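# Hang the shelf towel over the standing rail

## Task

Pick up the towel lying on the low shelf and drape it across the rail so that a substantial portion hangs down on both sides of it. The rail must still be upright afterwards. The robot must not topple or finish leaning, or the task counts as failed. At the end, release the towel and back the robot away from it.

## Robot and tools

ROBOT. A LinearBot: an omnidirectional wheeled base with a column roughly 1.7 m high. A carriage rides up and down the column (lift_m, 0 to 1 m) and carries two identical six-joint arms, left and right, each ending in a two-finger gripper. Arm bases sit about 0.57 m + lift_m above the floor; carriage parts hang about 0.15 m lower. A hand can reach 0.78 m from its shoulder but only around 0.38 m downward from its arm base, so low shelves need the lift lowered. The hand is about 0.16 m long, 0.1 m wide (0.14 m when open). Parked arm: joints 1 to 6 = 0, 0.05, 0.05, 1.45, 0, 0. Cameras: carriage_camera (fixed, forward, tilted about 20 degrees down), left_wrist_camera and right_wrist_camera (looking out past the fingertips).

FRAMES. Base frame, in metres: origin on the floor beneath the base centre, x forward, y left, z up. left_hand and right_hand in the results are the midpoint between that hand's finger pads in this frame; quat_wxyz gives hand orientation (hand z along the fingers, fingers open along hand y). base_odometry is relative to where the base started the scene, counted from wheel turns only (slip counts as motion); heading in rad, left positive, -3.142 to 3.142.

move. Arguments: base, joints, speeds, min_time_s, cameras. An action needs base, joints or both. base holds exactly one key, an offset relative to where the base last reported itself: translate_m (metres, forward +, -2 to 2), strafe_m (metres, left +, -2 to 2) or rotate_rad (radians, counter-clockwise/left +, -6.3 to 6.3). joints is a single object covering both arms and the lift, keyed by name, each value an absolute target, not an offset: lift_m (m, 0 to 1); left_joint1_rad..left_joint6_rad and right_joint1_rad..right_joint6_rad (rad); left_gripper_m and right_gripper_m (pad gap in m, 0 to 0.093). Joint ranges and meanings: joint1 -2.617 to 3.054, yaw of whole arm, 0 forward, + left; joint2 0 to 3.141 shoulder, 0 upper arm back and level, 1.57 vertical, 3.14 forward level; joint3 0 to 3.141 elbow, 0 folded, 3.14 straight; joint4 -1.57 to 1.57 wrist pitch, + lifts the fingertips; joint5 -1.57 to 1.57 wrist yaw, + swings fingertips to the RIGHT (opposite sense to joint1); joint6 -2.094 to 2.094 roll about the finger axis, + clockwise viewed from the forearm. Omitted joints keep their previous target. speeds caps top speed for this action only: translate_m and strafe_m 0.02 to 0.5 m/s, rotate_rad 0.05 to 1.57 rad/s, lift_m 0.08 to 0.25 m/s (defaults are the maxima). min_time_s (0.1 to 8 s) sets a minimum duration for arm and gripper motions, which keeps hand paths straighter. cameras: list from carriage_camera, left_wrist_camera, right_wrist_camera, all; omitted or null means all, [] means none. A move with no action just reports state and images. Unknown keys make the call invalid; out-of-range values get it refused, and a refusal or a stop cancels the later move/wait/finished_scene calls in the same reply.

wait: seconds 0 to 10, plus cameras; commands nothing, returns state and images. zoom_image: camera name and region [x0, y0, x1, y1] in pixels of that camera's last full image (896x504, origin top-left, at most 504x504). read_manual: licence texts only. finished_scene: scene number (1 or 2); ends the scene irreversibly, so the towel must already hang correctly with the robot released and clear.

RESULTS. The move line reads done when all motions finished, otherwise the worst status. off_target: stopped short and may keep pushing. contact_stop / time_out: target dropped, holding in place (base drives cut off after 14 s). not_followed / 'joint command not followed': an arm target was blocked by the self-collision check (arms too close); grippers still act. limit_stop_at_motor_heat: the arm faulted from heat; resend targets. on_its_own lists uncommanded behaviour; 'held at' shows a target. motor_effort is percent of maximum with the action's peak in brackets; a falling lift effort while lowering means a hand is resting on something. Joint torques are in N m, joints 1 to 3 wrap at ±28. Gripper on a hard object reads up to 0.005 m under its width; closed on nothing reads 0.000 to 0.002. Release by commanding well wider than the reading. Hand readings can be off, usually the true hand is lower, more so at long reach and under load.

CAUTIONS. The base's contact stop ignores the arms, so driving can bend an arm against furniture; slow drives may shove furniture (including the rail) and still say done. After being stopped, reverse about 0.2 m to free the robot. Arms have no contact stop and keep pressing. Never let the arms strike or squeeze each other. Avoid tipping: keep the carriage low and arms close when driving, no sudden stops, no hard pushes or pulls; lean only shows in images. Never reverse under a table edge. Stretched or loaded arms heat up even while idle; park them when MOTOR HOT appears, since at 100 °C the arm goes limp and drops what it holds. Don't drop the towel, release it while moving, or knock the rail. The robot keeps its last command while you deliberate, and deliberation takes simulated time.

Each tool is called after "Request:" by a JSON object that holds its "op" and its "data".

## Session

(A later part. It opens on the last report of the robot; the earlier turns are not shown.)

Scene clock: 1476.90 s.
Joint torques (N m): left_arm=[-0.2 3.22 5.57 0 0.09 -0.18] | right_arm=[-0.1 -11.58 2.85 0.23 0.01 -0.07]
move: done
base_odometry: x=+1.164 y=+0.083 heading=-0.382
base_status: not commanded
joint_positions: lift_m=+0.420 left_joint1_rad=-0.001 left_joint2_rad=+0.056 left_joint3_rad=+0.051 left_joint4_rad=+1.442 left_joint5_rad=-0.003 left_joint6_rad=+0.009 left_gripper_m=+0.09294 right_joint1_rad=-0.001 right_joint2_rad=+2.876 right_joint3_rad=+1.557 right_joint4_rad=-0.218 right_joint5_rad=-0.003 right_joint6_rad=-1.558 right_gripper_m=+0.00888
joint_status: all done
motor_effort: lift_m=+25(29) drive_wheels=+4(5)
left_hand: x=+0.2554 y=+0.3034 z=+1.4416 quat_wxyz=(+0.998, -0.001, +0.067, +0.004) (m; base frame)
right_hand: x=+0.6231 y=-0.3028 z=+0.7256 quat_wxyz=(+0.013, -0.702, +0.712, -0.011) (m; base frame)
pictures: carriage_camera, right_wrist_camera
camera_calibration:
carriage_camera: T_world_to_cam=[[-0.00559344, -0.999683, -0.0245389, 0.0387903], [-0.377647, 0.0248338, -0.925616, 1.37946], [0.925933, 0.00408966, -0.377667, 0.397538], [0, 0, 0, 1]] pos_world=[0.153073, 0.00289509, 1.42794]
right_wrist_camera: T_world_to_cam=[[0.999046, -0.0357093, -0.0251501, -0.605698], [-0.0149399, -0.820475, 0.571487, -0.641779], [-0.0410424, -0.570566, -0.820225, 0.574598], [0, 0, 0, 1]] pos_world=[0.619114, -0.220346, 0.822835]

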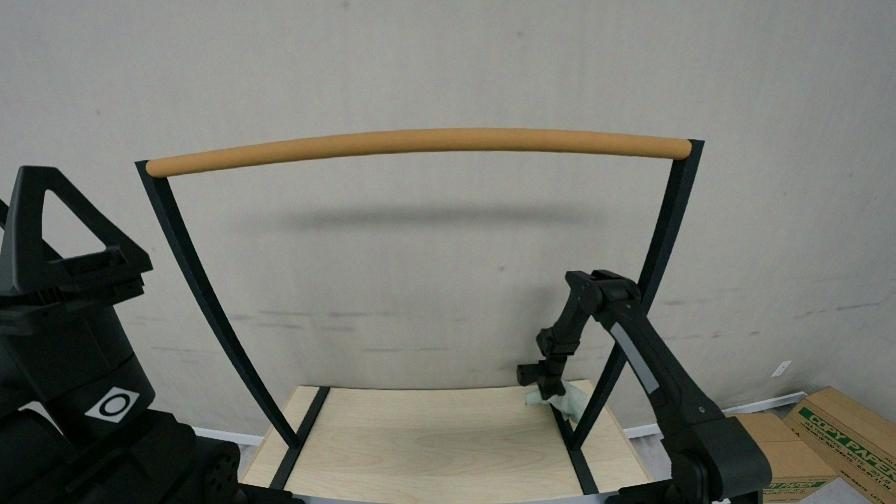

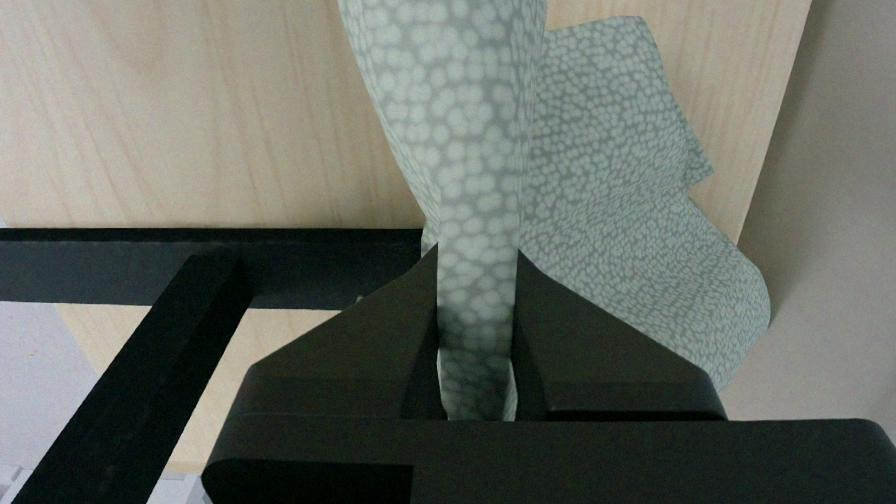

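Request:
{"op": "move", "data": {"base": {"strafe_m": 0.25}, "joints": {"lift_m": 0.5}, "speeds": {"strafe_m": 0.08, "lift_m": 0.08}, "cameras": ["carriage_camera", "right_wrist_camera"]}}

Scene clock: 1483.47 s.
Joint torques (N m): left_arm=[-0.24 3.23 5.49 0 0.07 -0.17] | right_arm=[-0.06 -12.83 2.84 0.12 -0.06 -0.04]
move: done
base_odometry: x=+1.258 y=+0.315 heading=-0.382
base_status: done
joint_positions: lift_m=+0.500 left_joint1_rad=-0.001 left_joint2_rad=+0.056 left_joint3_rad=+0.050 left_joint4_rad=+1.442 left_joint5_rad=-0.003 left_joint6_rad=+0.009 left_gripper_m=+0.09294 right_joint1_rad=-0.001 right_joint2_rad=+2.891 right_joint3_rad=+1.556 right_joint4_rad=-0.210 right_joint5_rad=+0.004 right_joint6_rad=-1.560 right_gripper_m=+0.00884
joint_status: all done
motor_effort: lift_m=+25(30) drive_wheels=-2(10)
left_hand: x=+0.2555 y=+0.3034 z=+1.5215 quat_wxyz=(+0.998, -0.001, +0.067, +0.004) (m; base frame)
right_hand: x=+0.6186 y=-0.3040 z=+0.7997 quat_wxyz=(+0.008, -0.703, +0.711, -0.011) (m; base frame)
pictures: carriage_camera, right_wrist_camera
camera_calibration:
carriage_camera: T_world_to_cam=[[-0.00559344, -0.999683, -0.0245389, 0.0407531], [-0.377647, 0.0248338, -0.925616, 1.4535], [0.925933, 0.00408966, -0.377667, 0.427746], [0, 0, 0, 1]] pos_world=[0.153073, 0.00289509, 1.50792]
right_wrist_camera: T_world_to_cam=[[0.998872, -0.0342327, -0.0329062, -0.592602], [-0.00894934, -0.816304, 0.577553, -0.692531], [-0.0466327, -0.576607, -0.81569, 0.632521], [0, 0, 0, 1]] pos_world=[0.615232, -0.220887, 0.896414]

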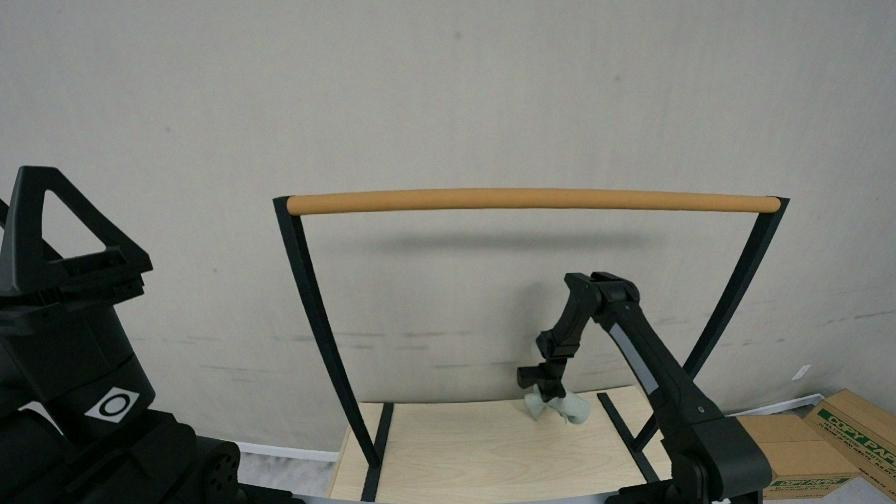

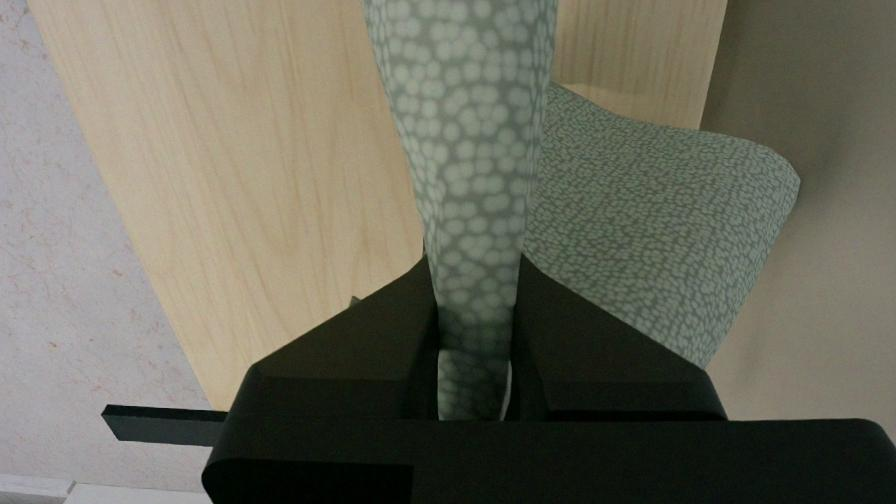

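Request:
{"op": "move", "data": {"base": {"translate_m": -0.5}, "speeds": {"translate_m": 0.15}, "cameras": []}}

Request:
{"op": "move", "data": {"joints": {"lift_m": 0.75}, "cameras": ["carriage_camera", "right_wrist_camera"]}}

Request:
{"op": "zoom_image", "data": {"camera": "carriage_camera", "region": [440, 300, 680, 504]}}

Scene clock: 1491.87 s.
Joint torques (N m): left_arm=[-0.21 3.25 5.53 0 0.07 -0.16] | right_arm=[-0.08 -12.83 2.78 0.12 -0.06 -0.03]
move: done
base_odometry: x=+0.794 y=+0.501 heading=-0.382
base_status: done
joint_positions: lift_m=+0.500 left_joint1_rad=-0.001 left_joint2_rad=+0.056 left_joint3_rad=+0.050 left_joint4_rad=+1.443 left_joint5_rad=-0.003 left_joint6_rad=+0.009 left_gripper_m=+0.09294 right_joint1_rad=-0.001 right_joint2_rad=+2.891 right_joint3_rad=+1.556 right_joint4_rad=-0.214 right_joint5_rad=+0.004 right_joint6_rad=-1.560 right_gripper_m=+0.00884
joint_status: not commanded
motor_effort: lift_m=+25(25) drive_wheels=+1(9)
left_hand: x=+0.2554 y=+0.3034 z=+1.5215 quat_wxyz=(+0.998, -0.001, +0.067, +0.004) (m; base frame)
right_hand: x=+0.6175 y=-0.3040 z=+0.7997 quat_wxyz=(+0.006, -0.703, +0.711, -0.009) (m; base frame)
pictures: none
No camera images: "cameras" was empty.

Scene clock: 1493.40 s.
Joint torques (N m): left_arm=[-0.18 3.29 5.52 -0.01 0.06 -0.16] | right_arm=[-0.09 -12.97 2.96 0.18 -0.07 -0.05]
move: done
base_odometry: x=+0.794 y=+0.501 heading=-0.382
base_status: not commanded
joint_positions: lift_m=+0.750 left_joint1_rad=-0.001 left_joint2_rad=+0.056 left_joint3_rad=+0.050 left_joint4_rad=+1.443 left_joint5_rad=-0.003 left_joint6_rad=+0.009 left_gripper_m=+0.09294 right_joint1_rad=-0.001 right_joint2_rad=+2.892 right_joint3_rad=+1.554 right_joint4_rad=-0.218 right_joint5_rad=+0.004 right_joint6_rad=-1.560 right_gripper_m=+0.00884
joint_status: all done
motor_effort: lift_m=+25(30) drive_wheels=+0(1)
left_hand: x=+0.2554 y=+0.3034 z=+1.7715 quat_wxyz=(+0.998, -0.001, +0.067, +0.004) (m; base frame)
right_hand: x=+0.6153 y=-0.3040 z=+1.0492 quat_wxyz=(+0.004, -0.703, +0.711, -0.007) (m; base frame)
pictures: carriage_camera, right_wrist_camera
camera_calibration:
carriage_camera: T_world_to_cam=[[-0.00559344, -0.999683, -0.0245389, 0.0468881], [-0.377647, 0.0248338, -0.925616, 1.68491], [0.925933, 0.00408966, -0.377667, 0.522167], [0, 0, 0, 1]] pos_world=[0.153073, 0.00289509, 1.75793]
right_wrist_camera: T_world_to_cam=[[0.998447, -0.0342323, -0.0439547, -0.569275], [-0.00255963, -0.816311, 0.577608, -0.84062], [-0.0556535, -0.576598, -0.81513, 0.840812], [0, 0, 0, 1]] pos_world=[0.613033, -0.220885, 1.1459]

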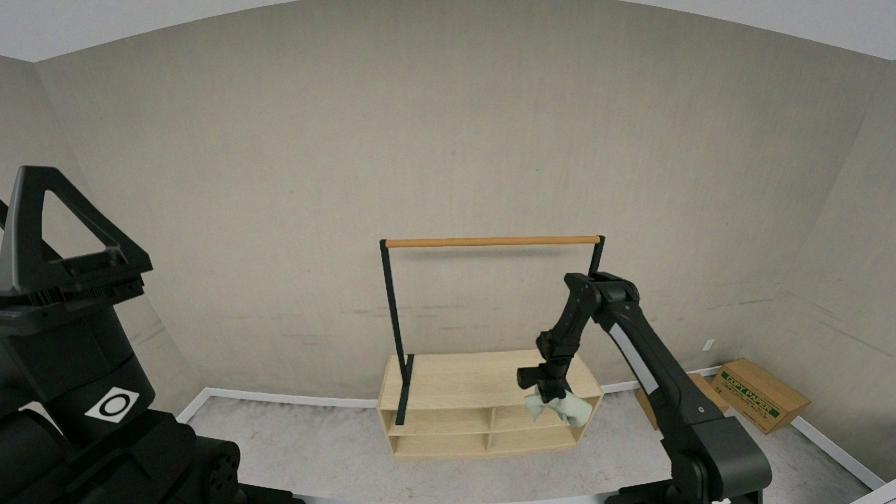

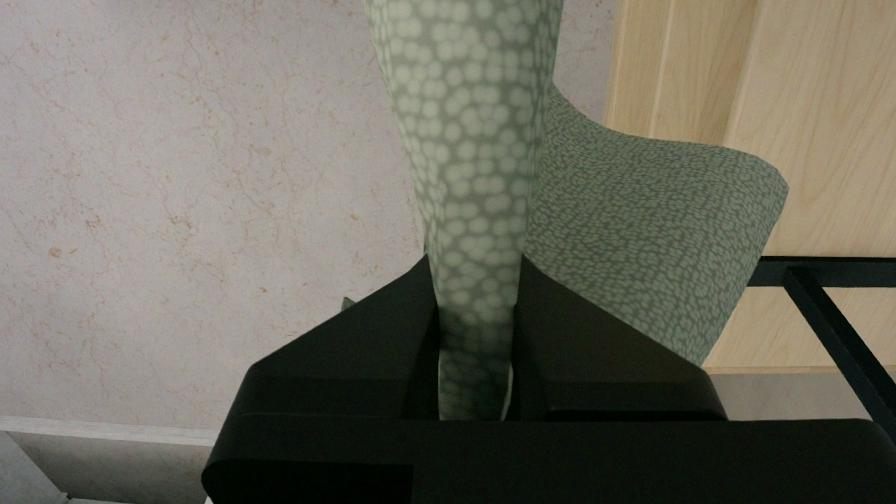

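Scaled by 2.100 from the camera's 896x504 image, which has a finer 1280x720 frame.

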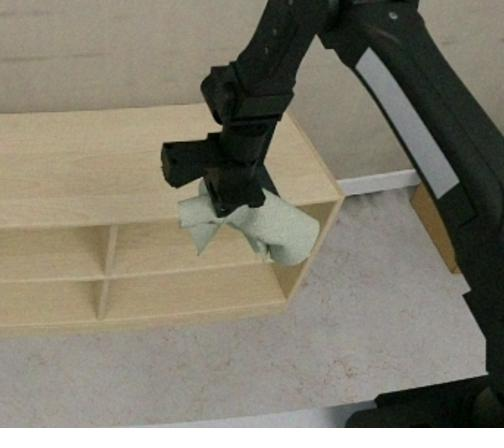

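Request:
{"op": "move", "data": {"cameras": ["carriage_camera","right_wrist_camera"]}}

Scene clock: 1505.97 s.
Joint torques (N m): left_arm=[-0.23 3.22 5.5 -0.02 0.08 -0.17] | right_arm=[-0.12 -12.9 2.93 0.18 -0.07 -0.05]
base_odometry: x=+0.794 y=+0.501 heading=-0.382
base_status: not commanded
joint_positions: lift_m=+0.750 left_joint1_rad=-0.001 left_joint2_rad=+0.056 left_joint3_rad=+0.050 left_joint4_rad=+1.443 left_joint5_rad=-0.003 left_joint6_rad=+0.009 left_gripper_m=+0.09294 right_joint1_rad=-0.001 right_joint2_rad=+2.892 right_joint3_rad=+1.554 right_joint4_rad=-0.218 right_joint5_rad=+0.004 right_joint6_rad=-1.560 right_gripper_m=+0.00884
joint_status: all done
motor_effort: lift_m=+25(30) drive_wheels=+0(1)
left_hand: x=+0.2554 y=+0.3034 z=+1.7715 quat_wxyz=(+0.998, -0.001, +0.067, +0.004) (m; base frame)
right_hand: x=+0.6153 y=-0.3040 z=+1.0492 quat_wxyz=(+0.004, -0.703, +0.711, -0.007) (m; base frame)
pictures: carriage_camera, right_wrist_camera
camera_calibration:
carriage_camera: T_world_to_cam=[[-0.00559344, -0.999683, -0.0245389, 0.0468881], [-0.377647, 0.0248338, -0.925616, 1.68491], [0.925933, 0.00408966, -0.377667, 0.522167], [0, 0, 0, 1]] pos_world=[0.153073, 0.00289509, 1.75793]
right_wrist_camera: T_world_to_cam=[[0.998447, -0.0342323, -0.0439547, -0.569275], [-0.00255963, -0.816311, 0.577608, -0.84062], [-0.0556535, -0.576598, -0.81513, 0.840812], [0, 0, 0, 1]] pos_world=[0.613033, -0.220885, 1.1459]

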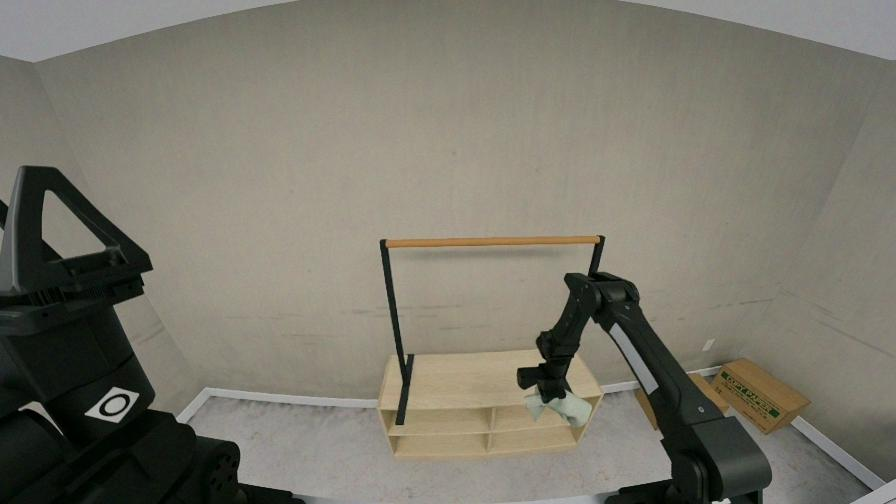

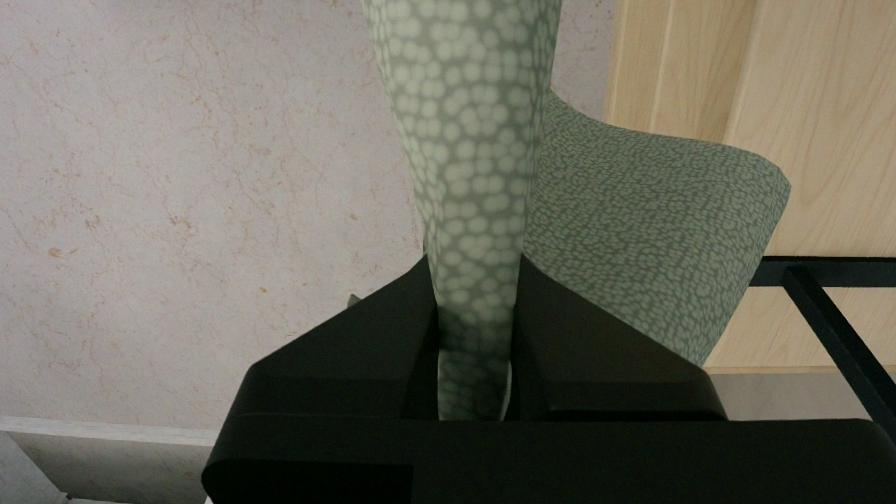

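Request:
{"op": "zoom_image", "data": {"camera": "carriage_camera", "region": [440, 320, 680, 470]}}

Scaled by 2.100 from the camera's 896x504 image, which has a finer 1280x720 frame.

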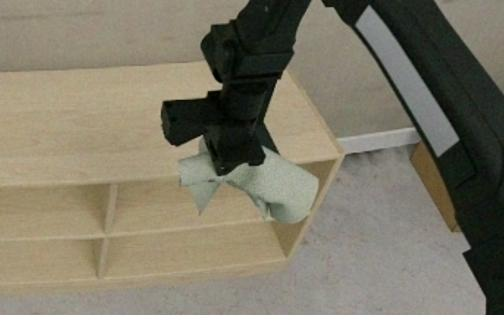

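Request:
{"op": "move", "data": {"joints": {"left_joint1_rad": -0.2, "left_joint2_rad": 3.0, "left_joint3_rad": 2.16, "left_joint4_rad": 0.84, "left_joint5_rad": 1.5, "left_joint6_rad": 0}, "min_time_s": 4, "cameras": ["left_wrist_camera"]}}

Scene clock: 1527.83 s.
Joint torques (N m): left_arm=[-0.84 -13.12 7.66 1.56 0.15 -0.18] | right_arm=[-0.13 -12.89 2.91 0.17 -0.05 -0.05]
move: done
MOTOR HOT: joint 2 (shoulder) of the right arm reports 77 °C; the controller stops that arm at 100 °C. To cool a motor, set the load down, stop pushing, or move to a pose that needs little force.
base_odometry: x=+0.794 y=+0.501 heading=-0.382
base_status: not commanded
joint_positions: lift_m=+0.750 left_joint1_rad=-0.194 left_joint2_rad=+2.975 left_joint3_rad=+2.141 left_joint4_rad=+0.861 left_joint5_rad=+1.486 left_joint6_rad=+0.009 left_gripper_m=+0.09295 right_joint1_rad=-0.001 right_joint2_rad=+2.892 right_joint3_rad=+1.554 right_joint4_rad=-0.218 right_joint5_rad=+0.004 right_joint6_rad=-1.560 right_gripper_m=+0.00884
joint_status: all done
motor_effort: lift_m=+25(25) drive_wheels=+0(0)
left_hand: x=+0.7548 y=+0.0232 z=+1.3596 quat_wxyz=(+0.482, +0.534, +0.462, -0.519) (m; base frame)
right_hand: x=+0.6153 y=-0.3039 z=+1.0492 quat_wxyz=(+0.004, -0.703, +0.711, -0.007) (m; base frame)
pictures: left_wrist_camera
camera_calibration:
left_wrist_camera: T_world_to_cam=[[-0.989822, 0.129528, -0.058948, 0.822924], [0.123704, 0.578345, -0.806358, 0.991445], [-0.0703536, -0.805443, -0.588482, 0.992672], [0, 0, 0, 1]] pos_world=[0.76174, 0.119552, 1.43214]

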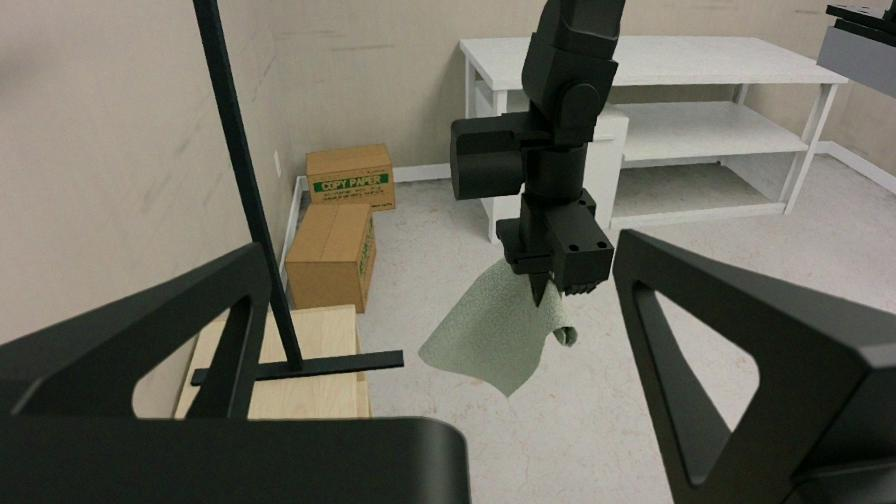

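Request:
{"op": "zoom_image", "data": {"camera": "left_wrist_camera", "region": [400, 180, 650, 420]}}

Request:
{"op": "move", "data": {"joints": {"right_joint6_rad": 0.0}, "min_time_s": 3, "cameras": ["left_wrist_camera"]}}

Scaled by 2.016 from the camera's 896x504 image, which has a finer 1280x720 frame.

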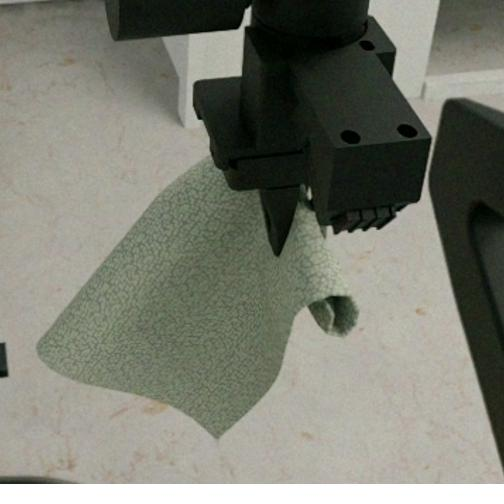

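Scene clock: 1533.03 s.
Joint torques (N m): left_arm=[-0.84 -13.15 7.68 1.55 0.18 -0.17] | right_arm=[-0.14 -12.94 3 0.27 0.03 0.17]
move: done
MOTOR HOT: still on. Joint 2 (shoulder) of the right arm reports 77 °C.
base_odometry: x=+0.794 y=+0.501 heading=-0.382
base_status: not commanded
joint_positions: lift_m=+0.750 left_joint1_rad=-0.194 left_joint2_rad=+2.975 left_joint3_rad=+2.141 left_joint4_rad=+0.861 left_joint5_rad=+1.487 left_joint6_rad=+0.009 left_gripper_m=+0.09295 right_joint1_rad=-0.001 right_joint2_rad=+2.892 right_joint3_rad=+1.554 right_joint4_rad=-0.218 right_joint5_rad=+0.004 right_joint6_rad=-0.016 right_gripper_m=+0.00882
joint_status: all done
motor_effort: lift_m=+25(25) drive_wheels=+0(0)
left_hand: x=+0.7545 y=+0.0232 z=+1.3596 quat_wxyz=(+0.481, +0.535, +0.461, -0.519) (m; base frame)
right_hand: x=+0.6153 y=-0.3039 z=+1.0492 quat_wxyz=(+0.007, -0.007, +1.000, -0.002) (m; base frame)
pictures: left_wrist_camera
camera_calibration:
left_wrist_camera: T_world_to_cam=[[-0.989623, 0.13104, -0.0589506, 0.82248], [0.124593, 0.578189, -0.806334, 0.990754], [-0.0715773, -0.805311, -0.588516, 0.993639], [0, 0, 0, 1]] pos_world=[0.761626, 0.119567, 1.43214]

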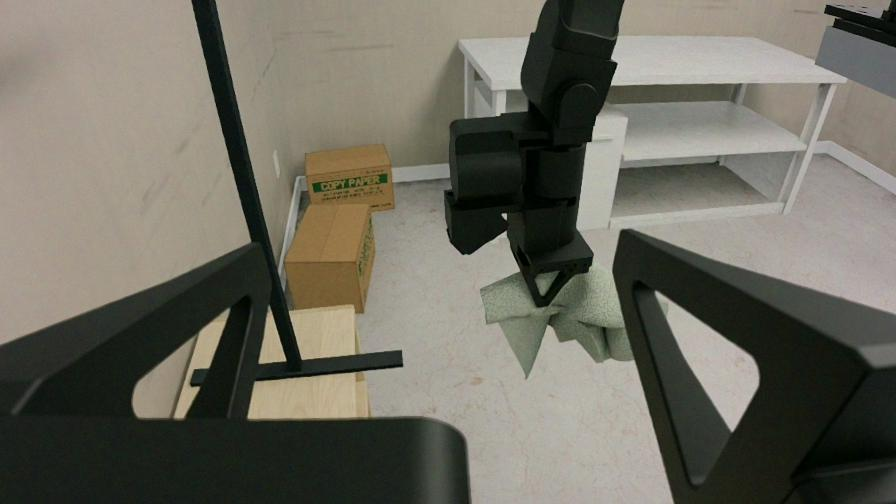

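Request:
{"op": "zoom_image", "data": {"camera": "left_wrist_camera", "region": [440, 200, 680, 400]}}

Request:
{"op": "move", "data": {"joints": {"right_joint6_rad": 1.57}, "min_time_s": 3, "cameras": ["left_wrist_camera"]}}

Request:
{"op": "zoom_image", "data": {"camera": "left_wrist_camera", "region": [400, 180, 650, 420]}}

Scaled by 2.100 from the camera's 896x504 image, which has a finer 1280x720 frame.

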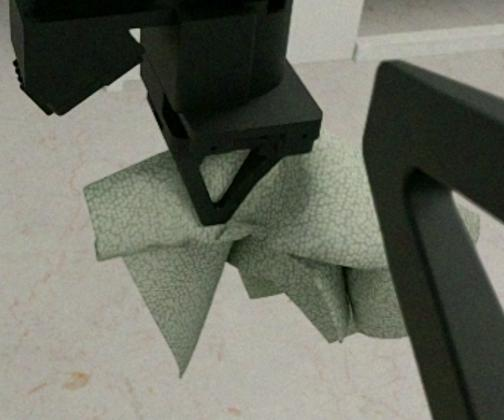

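Scene clock: 1541.37 s.
Joint torques (N m): left_arm=[-0.84 -13.15 7.72 1.57 0.16 -0.17] | right_arm=[-0.09 -12.86 2.88 0.19 0.14 0.16]
move: done
MOTOR HOT: still on. Joint 2 (shoulder) of the right arm reports 78 °C.
base_odometry: x=+0.794 y=+0.501 heading=-0.382
base_status: not commanded
joint_positions: lift_m=+0.750 left_joint1_rad=-0.194 left_joint2_rad=+2.975 left_joint3_rad=+2.141 left_joint4_rad=+0.861 left_joint5_rad=+1.487 left_joint6_rad=+0.009 left_gripper_m=+0.09295 right_joint1_rad=-0.001 right_joint2_rad=+2.892 right_joint3_rad=+1.554 right_joint4_rad=-0.218 right_joint5_rad=+0.004 right_joint6_rad=+1.555 right_gripper_m=+0.00882
joint_status: all done
motor_effort: lift_m=+25(25) drive_wheels=+0(0)
left_hand: x=+0.7545 y=+0.0232 z=+1.3596 quat_wxyz=(+0.481, +0.535, +0.461, -0.519) (m; base frame)
right_hand: x=+0.6153 y=-0.3039 z=+1.0492 quat_wxyz=(+0.007, +0.702, +0.712, +0.004) (m; base frame)
pictures: left_wrist_camera
camera_calibration:
left_wrist_camera: T_world_to_cam=[[-0.989623, 0.13104, -0.0589506, 0.82248], [0.124593, 0.578189, -0.806334, 0.990754], [-0.0715773, -0.805311, -0.588516, 0.993639], [0, 0, 0, 1]] pos_world=[0.761626, 0.119567, 1.43214]

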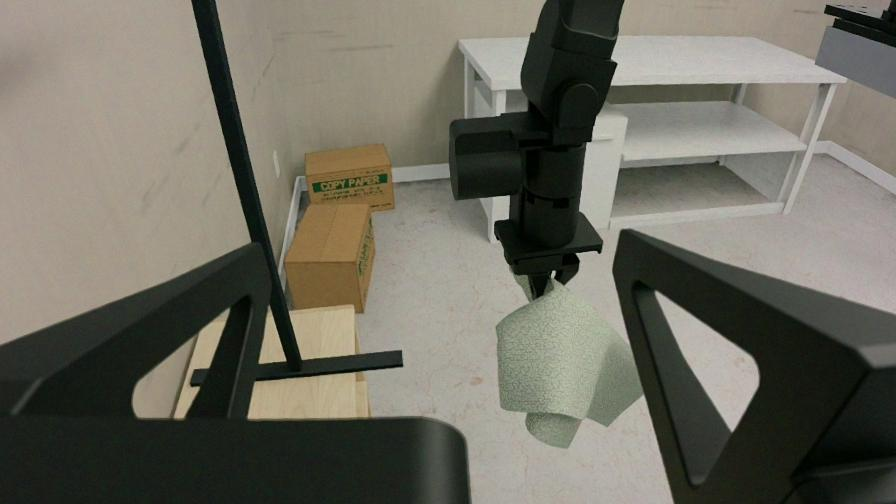

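Scaled by 2.016 from the camera's 896x504 image, which has a finer 1280x720 frame.

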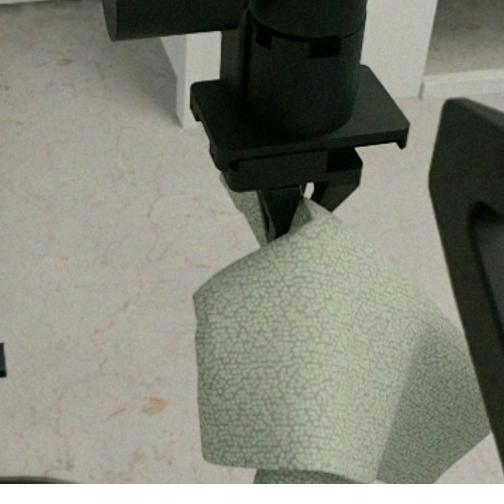

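Request:
{"op": "move", "data": {"joints": {"left_joint1_rad": 0, "left_joint2_rad": 0.05, "left_joint3_rad": 0.05, "left_joint4_rad": 1.45, "left_joint5_rad": 0, "left_joint6_rad": 0, "lift_m": 0.57}, "min_time_s": 4, "cameras": []}}

Request:
{"op": "move", "data": {"base": {"strafe_m": 0.25}, "speeds": {"strafe_m": 0.15}, "cameras": ["carriage_camera"]}}

Scene clock: 1570.03 s.
Joint torques (N m): left_arm=[0.21 2.78 4.94 0.15 -0.13 -0.16] | right_arm=[-0.06 -12.89 2.92 0.18 0.11 0.21]
move: done
MOTOR HOT: still on. Joint 2 (shoulder) of the right arm reports 79 °C.
base_odometry: x=+0.794 y=+0.501 heading=-0.382
base_status: not commanded
joint_positions: lift_m=+0.570 left_joint1_rad=-0.006 left_joint2_rad=+0.061 left_joint3_rad=+0.059 left_joint4_rad=+1.430 left_joint5_rad=+0.014 left_joint6_rad=+0.008 left_gripper_m=+0.09296 right_joint1_rad=-0.001 right_joint2_rad=+2.893 right_joint3_rad=+1.554 right_joint4_rad=-0.219 right_joint5_rad=+0.004 right_joint6_rad=+1.557 right_gripper_m=+0.00882
joint_status: all done
motor_effort: lift_m=+20(20) drive_wheels=+1(1)
left_hand: x=+0.2574 y=+0.3002 z=+1.5939 quat_wxyz=(+0.997, +0.008, +0.071, +0.000) (m; base frame)
right_hand: x=+0.6148 y=-0.3039 z=+0.8696 quat_wxyz=(+0.006, +0.702, +0.712, +0.003) (m; base frame)
pictures: none
No camera images: "cameras" was empty.

Scene clock: 1572.70 s.
Joint torques (N m): left_arm=[0.27 2.76 4.88 0.14 -0.07 -0.16] | right_arm=[-0.18 -12.89 2.97 0.19 0.13 0.22]
move: done
MOTOR HOT: still on. Joint 2 (shoulder) of the right arm reports 79 °C.
base_odometry: x=+0.887 y=+0.734 heading=-0.382
base_status: done
joint_positions: lift_m=+0.570 left_joint1_rad=-0.006 left_joint2_rad=+0.061 left_joint3_rad=+0.059 left_joint4_rad=+1.432 left_joint5_rad=+0.010 left_joint6_rad=+0.008 left_gripper_m=+0.09296 right_joint1_rad=+0.001 right_joint2_rad=+2.893 right_joint3_rad=+1.554 right_joint4_rad=-0.219 right_joint5_rad=+0.004 right_joint6_rad=+1.557 right_gripper_m=+0.00882
joint_status: not commanded
motor_effort: lift_m=+20(20) drive_wheels=-2(8)
left_hand: x=+0.2570 y=+0.3010 z=+1.5940 quat_wxyz=(+0.998, +0.005, +0.070, +0.001) (m; base frame)
right_hand: x=+0.6148 y=-0.3033 z=+0.8696 quat_wxyz=(+0.006, +0.702, +0.712, +0.003) (m; base frame)
pictures: carriage_camera
camera_calibration:
carriage_camera: T_world_to_cam=[[-0.00559344, -0.999683, -0.0245389, 0.0424857], [-0.377647, 0.0248338, -0.925616, 1.51885], [0.925933, 0.00408966, -0.377667, 0.454412], [0, 0, 0, 1]] pos_world=[0.153073, 0.00289509, 1.57853]

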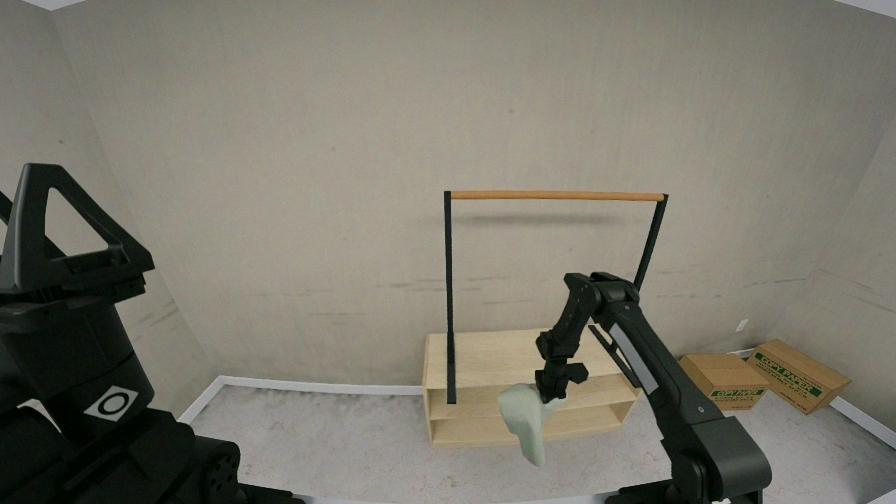

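Request:
{"op": "zoom_image", "data": {"camera": "carriage_camera", "region": [440, 330, 680, 480]}}

Scaled by 2.100 from the camera's 896x504 image, which has a finer 1280x720 frame.

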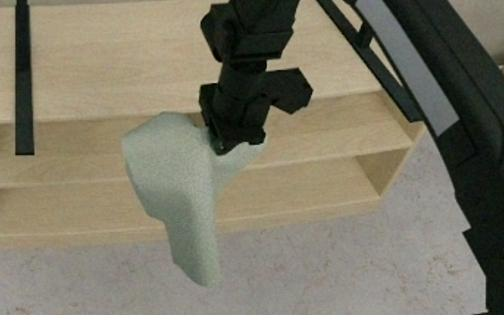

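Request:
{"op": "move", "data": {"joints": {"right_joint2_rad": 1.6, "right_joint3_rad": 1.36, "right_joint4_rad": -1.331, "right_joint1_rad": 0, "right_joint5_rad": 0, "right_joint6_rad": 1.57, "lift_m": 0.4, "left_joint1_rad": -0.2, "left_joint2_rad": 1.9, "left_joint3_rad": 1.66, "left_joint4_rad": 0.24, "left_joint5_rad": 1.5, "left_joint6_rad": 0}, "min_time_s": 5, "cameras": ["carriage_camera", "left_wrist_camera"]}}

Scene clock: 1602.20 s.
Joint torques (N m): left_arm=[-0.9 -8.4 8.88 1.56 0.2 -0.14] | right_arm=[-0.29 -10.06 5.6 0.04 0.11 0.22]
move: done
MOTOR HOT: still on. Joint 2 (shoulder) of the right arm reports 79 °C.
base_odometry: x=+0.887 y=+0.734 heading=-0.382
base_status: not commanded
joint_positions: lift_m=+0.400 left_joint1_rad=-0.194 left_joint2_rad=+1.880 left_joint3_rad=+1.637 left_joint4_rad=+0.264 left_joint5_rad=+1.486 left_joint6_rad=+0.008 left_gripper_m=+0.09296 right_joint1_rad=+0.001 right_joint2_rad=+1.626 right_joint3_rad=+1.370 right_joint4_rad=-1.313 right_joint5_rad=+0.004 right_joint6_rad=+1.557 right_gripper_m=+0.00882
joint_status: all done
motor_effort: lift_m=+20(21) drive_wheels=-2(2)
left_hand: x=+0.6207 y=+0.0499 z=+1.3576 quat_wxyz=(+0.480, +0.533, +0.464, -0.520) (m; base frame)
right_hand: x=+0.5080 y=-0.3034 z=+1.1185 quat_wxyz=(+0.002, +0.702, +0.712, -0.001) (m; base frame)
pictures: carriage_camera, left_wrist_camera
camera_calibration:
carriage_camera: T_world_to_cam=[[-0.00559344, -0.999683, -0.0245389, 0.0383122], [-0.377647, 0.0248338, -0.925616, 1.36142], [0.925933, 0.00408966, -0.377667, 0.390178], [0, 0, 0, 1]] pos_world=[0.153073, 0.00289509, 1.40845]
left_wrist_camera: T_world_to_cam=[[-0.990265, 0.129225, -0.0517244, 0.677134], [0.117739, 0.579449, -0.806459, 0.994775], [-0.074243, -0.804699, -0.589023, 1.00675], [0, 0, 0, 1]] pos_world=[0.628162, 0.146203, 1.43027]

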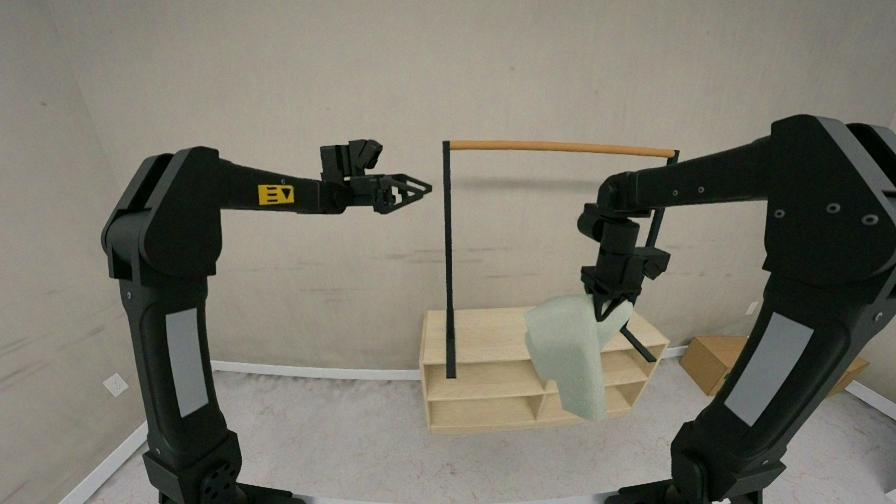

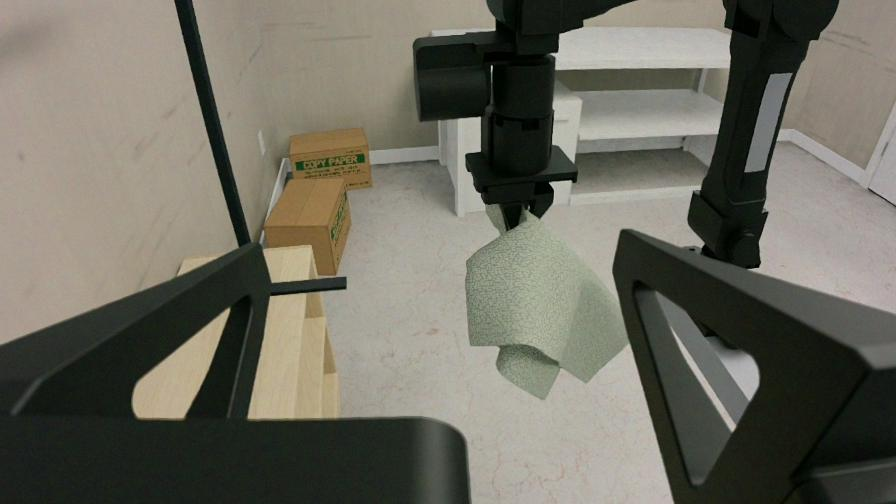

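Request:
{"op": "zoom_image", "data": {"camera": "carriage_camera", "region": [490, 270, 690, 430]}}

Request:
{"op": "zoom_image", "data": {"camera": "left_wrist_camera", "region": [430, 190, 660, 410]}}

Scaled by 2.520 from the camera's 896x504 image, which has a finer 1280x720 frame.

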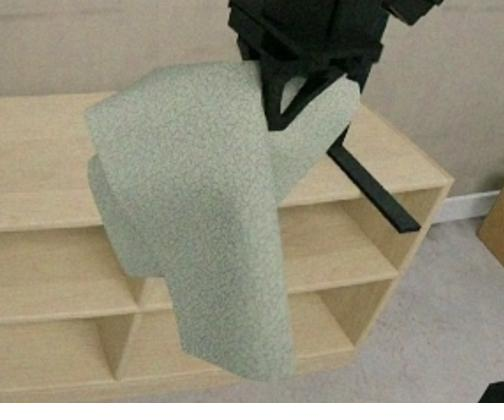

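Scaled by 2.191 from the camera's 896x504 image, which has a finer 1280x720 frame.

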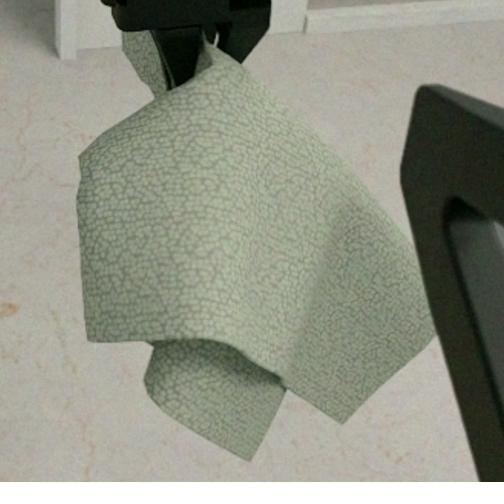

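Request:
{"op": "move", "data": {"base": {"strafe_m": 0.1}, "joints": {"left_joint1_rad": 0, "left_joint2_rad": 0.05, "left_joint3_rad": 0.05, "left_joint4_rad": 1.45, "left_joint5_rad": 0, "left_joint6_rad": 0, "lift_m": 0.38}, "speeds": {"strafe_m": 0.1}, "min_time_s": 4, "cameras": []}}

Request:
{"op": "move", "data": {"base": {"translate_m": 0.5}, "speeds": {"translate_m": 0.12}, "cameras": ["carriage_camera", "right_wrist_camera"]}}

Scene clock: 1641.43 s.
Joint torques (N m): left_arm=[0.24 2.78 4.93 0.13 -0.12 -0.15] | right_arm=[-0.24 -9.14 6.12 0.1 0.13 0.22]
move: done
MOTOR HOT: cleared for the motors of the right arm.
base_odometry: x=+0.924 y=+0.827 heading=-0.381
base_status: done
joint_positions: lift_m=+0.380 left_joint1_rad=-0.006 left_joint2_rad=+0.060 left_joint3_rad=+0.058 left_joint4_rad=+1.430 left_joint5_rad=+0.014 left_joint6_rad=+0.008 left_gripper_m=+0.09297 right_joint1_rad=+0.000 right_joint2_rad=+1.617 right_joint3_rad=+1.363 right_joint4_rad=-1.320 right_joint5_rad=+0.004 right_joint6_rad=+1.557 right_gripper_m=+0.00882
joint_status: all done
motor_effort: lift_m=+20(21) drive_wheels=-2(9)
left_hand: x=+0.2575 y=+0.3003 z=+1.4038 quat_wxyz=(+0.997, +0.007, +0.071, +0.000) (m; base frame)
right_hand: x=+0.5046 y=-0.3035 z=+1.0994 quat_wxyz=(+0.000, +0.702, +0.712, -0.002) (m; base frame)
pictures: none
No camera images: "cameras" was empty.

Scene clock: 1646.37 s.
Joint torques (N m): left_arm=[0.25 2.85 4.92 0.03 -0.12 -0.17] | right_arm=[-0.24 -8.83 6.12 0.12 0.12 0.2]
move: done
base_odometry: x=+1.388 y=+0.641 heading=-0.381
base_status: done
joint_positions: lift_m=+0.380 left_joint1_rad=-0.006 left_joint2_rad=+0.060 left_joint3_rad=+0.058 left_joint4_rad=+1.437 left_joint5_rad=+0.011 left_joint6_rad=+0.008 left_gripper_m=+0.09297 right_joint1_rad=+0.000 right_joint2_rad=+1.616 right_joint3_rad=+1.363 right_joint4_rad=-1.322 right_joint5_rad=+0.004 right_joint6_rad=+1.557 right_gripper_m=+0.00882
joint_status: not commanded
motor_effort: lift_m=+20(20) drive_wheels=-4(10)
left_hand: x=+0.2556 y=+0.3007 z=+1.4040 quat_wxyz=(+0.998, +0.006, +0.068, +0.000) (m; base frame)
right_hand: x=+0.5041 y=-0.3035 z=+1.0997 quat_wxyz=(+0.000, +0.702, +0.712, -0.003) (m; base frame)
pictures: carriage_camera, right_wrist_camera
camera_calibration:
carriage_camera: T_world_to_cam=[[-0.00559344, -0.999683, -0.0245389, 0.0378224], [-0.377647, 0.0248338, -0.925616, 1.34295], [0.925933, 0.00408966, -0.377667, 0.382641], [0, 0, 0, 1]] pos_world=[0.153073, 0.00289509, 1.38849]
right_wrist_camera: T_world_to_cam=[[-0.998434, 0.00772787, -0.0554103, 0.575937], [-0.0253424, 0.820506, 0.571076, -0.354239], [0.0498777, 0.571586, -0.819025, 1.17565], [0, 0, 0, 1]] pos_world=[0.507419, -0.385779, 1.1971]

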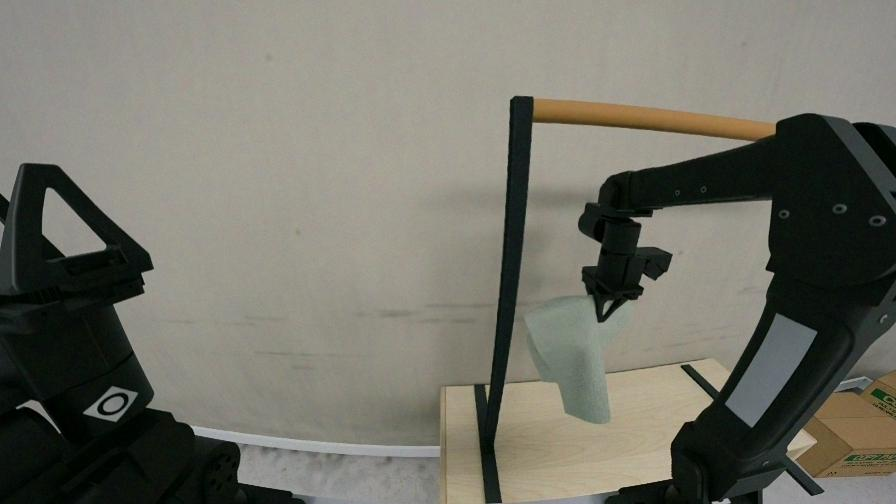

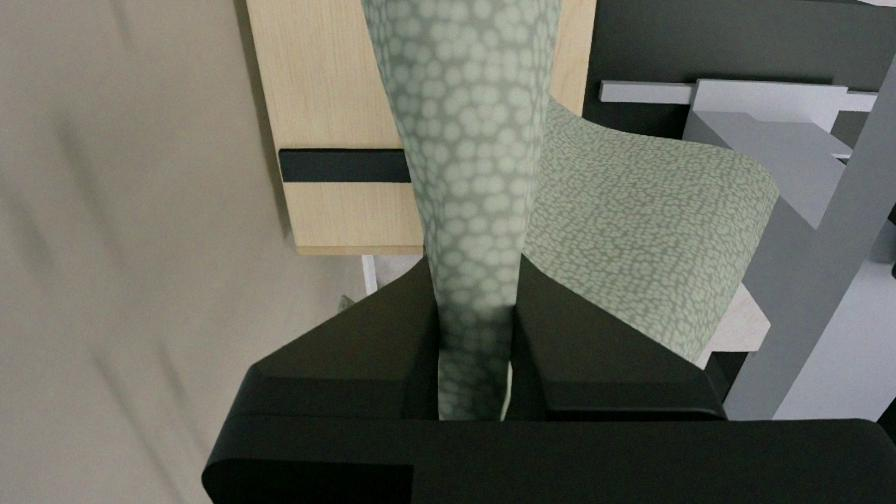

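Request:
{"op": "move", "data": {"base": {"strafe_m": -0.25}, "joints": {"right_joint2_rad": 2.9, "right_joint3_rad": 1.553, "right_joint4_rad": -0.224, "lift_m": 0.345}, "speeds": {"strafe_m": 0.035}, "min_time_s": 8, "cameras": ["carriage_camera", "right_wrist_camera"]}}

Scene clock: 1659.87 s.
Joint torques (N m): left_arm=[0.25 3.06 5.42 0.04 -0.08 -0.17] | right_arm=[-0.25 -11 4.04 0.33 0.13 0.2]
move: done
base_odometry: x=+1.296 y=+0.409 heading=-0.380
base_status: done
joint_positions: lift_m=+0.345 left_joint1_rad=-0.006 left_joint2_rad=+0.058 left_joint3_rad=+0.052 left_joint4_rad=+1.438 left_joint5_rad=+0.010 left_joint6_rad=+0.008 left_gripper_m=+0.09297 right_joint1_rad=-0.001 right_joint2_rad=+2.872 right_joint3_rad=+1.542 right_joint4_rad=-0.239 right_joint5_rad=+0.004 right_joint6_rad=+1.557 right_gripper_m=+0.00882
joint_status: all done
motor_effort: lift_m=+20(21) drive_wheels=-1(8)
left_hand: x=+0.2568 y=+0.3010 z=+1.3672 quat_wxyz=(+0.998, +0.005, +0.070, +0.001) (m; base frame)
right_hand: x=+0.6124 y=-0.3039 z=+0.6508 quat_wxyz=(+0.002, +0.703, +0.712, -0.001) (m; base frame)
pictures: carriage_camera, right_wrist_camera
camera_calibration:
carriage_camera: T_world_to_cam=[[-0.00559344, -0.999683, -0.0245389, 0.0369648], [-0.377647, 0.0248338, -0.925616, 1.3106], [0.925933, 0.00408966, -0.377667, 0.369441], [0, 0, 0, 1]] pos_world=[0.153073, 0.00289509, 1.35354]
right_wrist_camera: T_world_to_cam=[[-0.998111, 0.009251, -0.0607432, 0.66299], [-0.0271407, 0.820547, 0.570934, -0.093581], [0.0551243, 0.571504, -0.818746, 0.799412], [0, 0, 0, 1]] pos_world=[0.61513, -0.386213, 0.748216]

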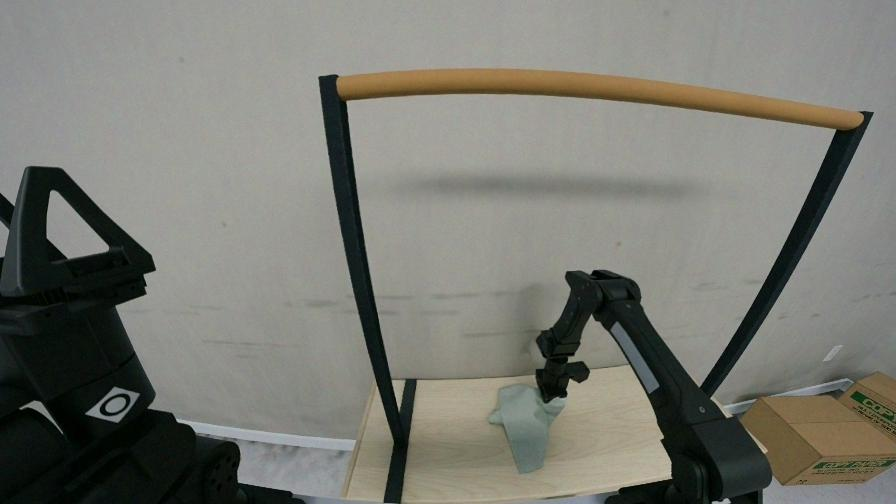

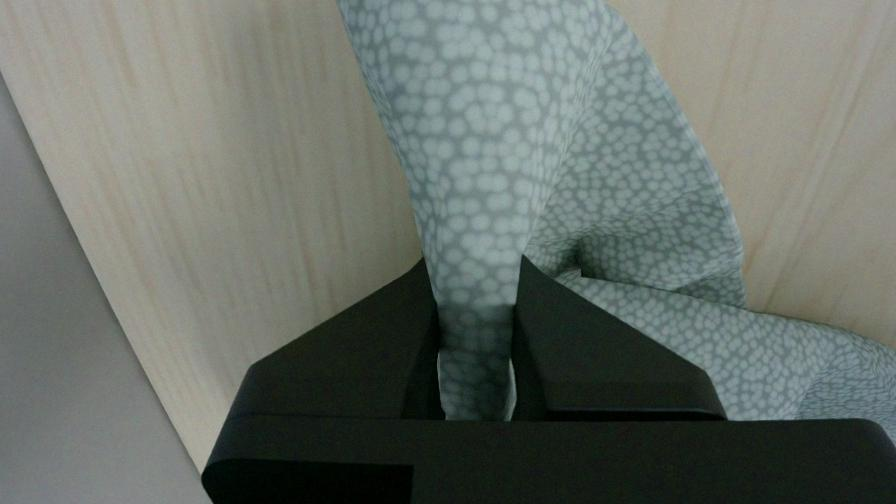

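Request:
{"op": "zoom_image", "data": {"camera": "carriage_camera", "region": [440, 360, 680, 504]}}

Scaled by 2.100 from the camera's 896x504 image, which has a finer 1280x720 frame.

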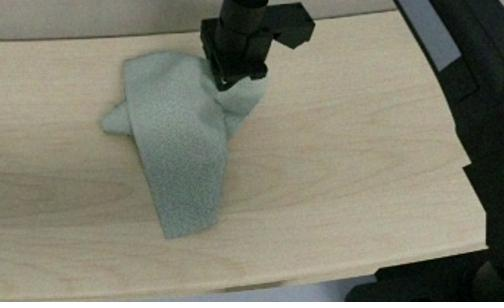

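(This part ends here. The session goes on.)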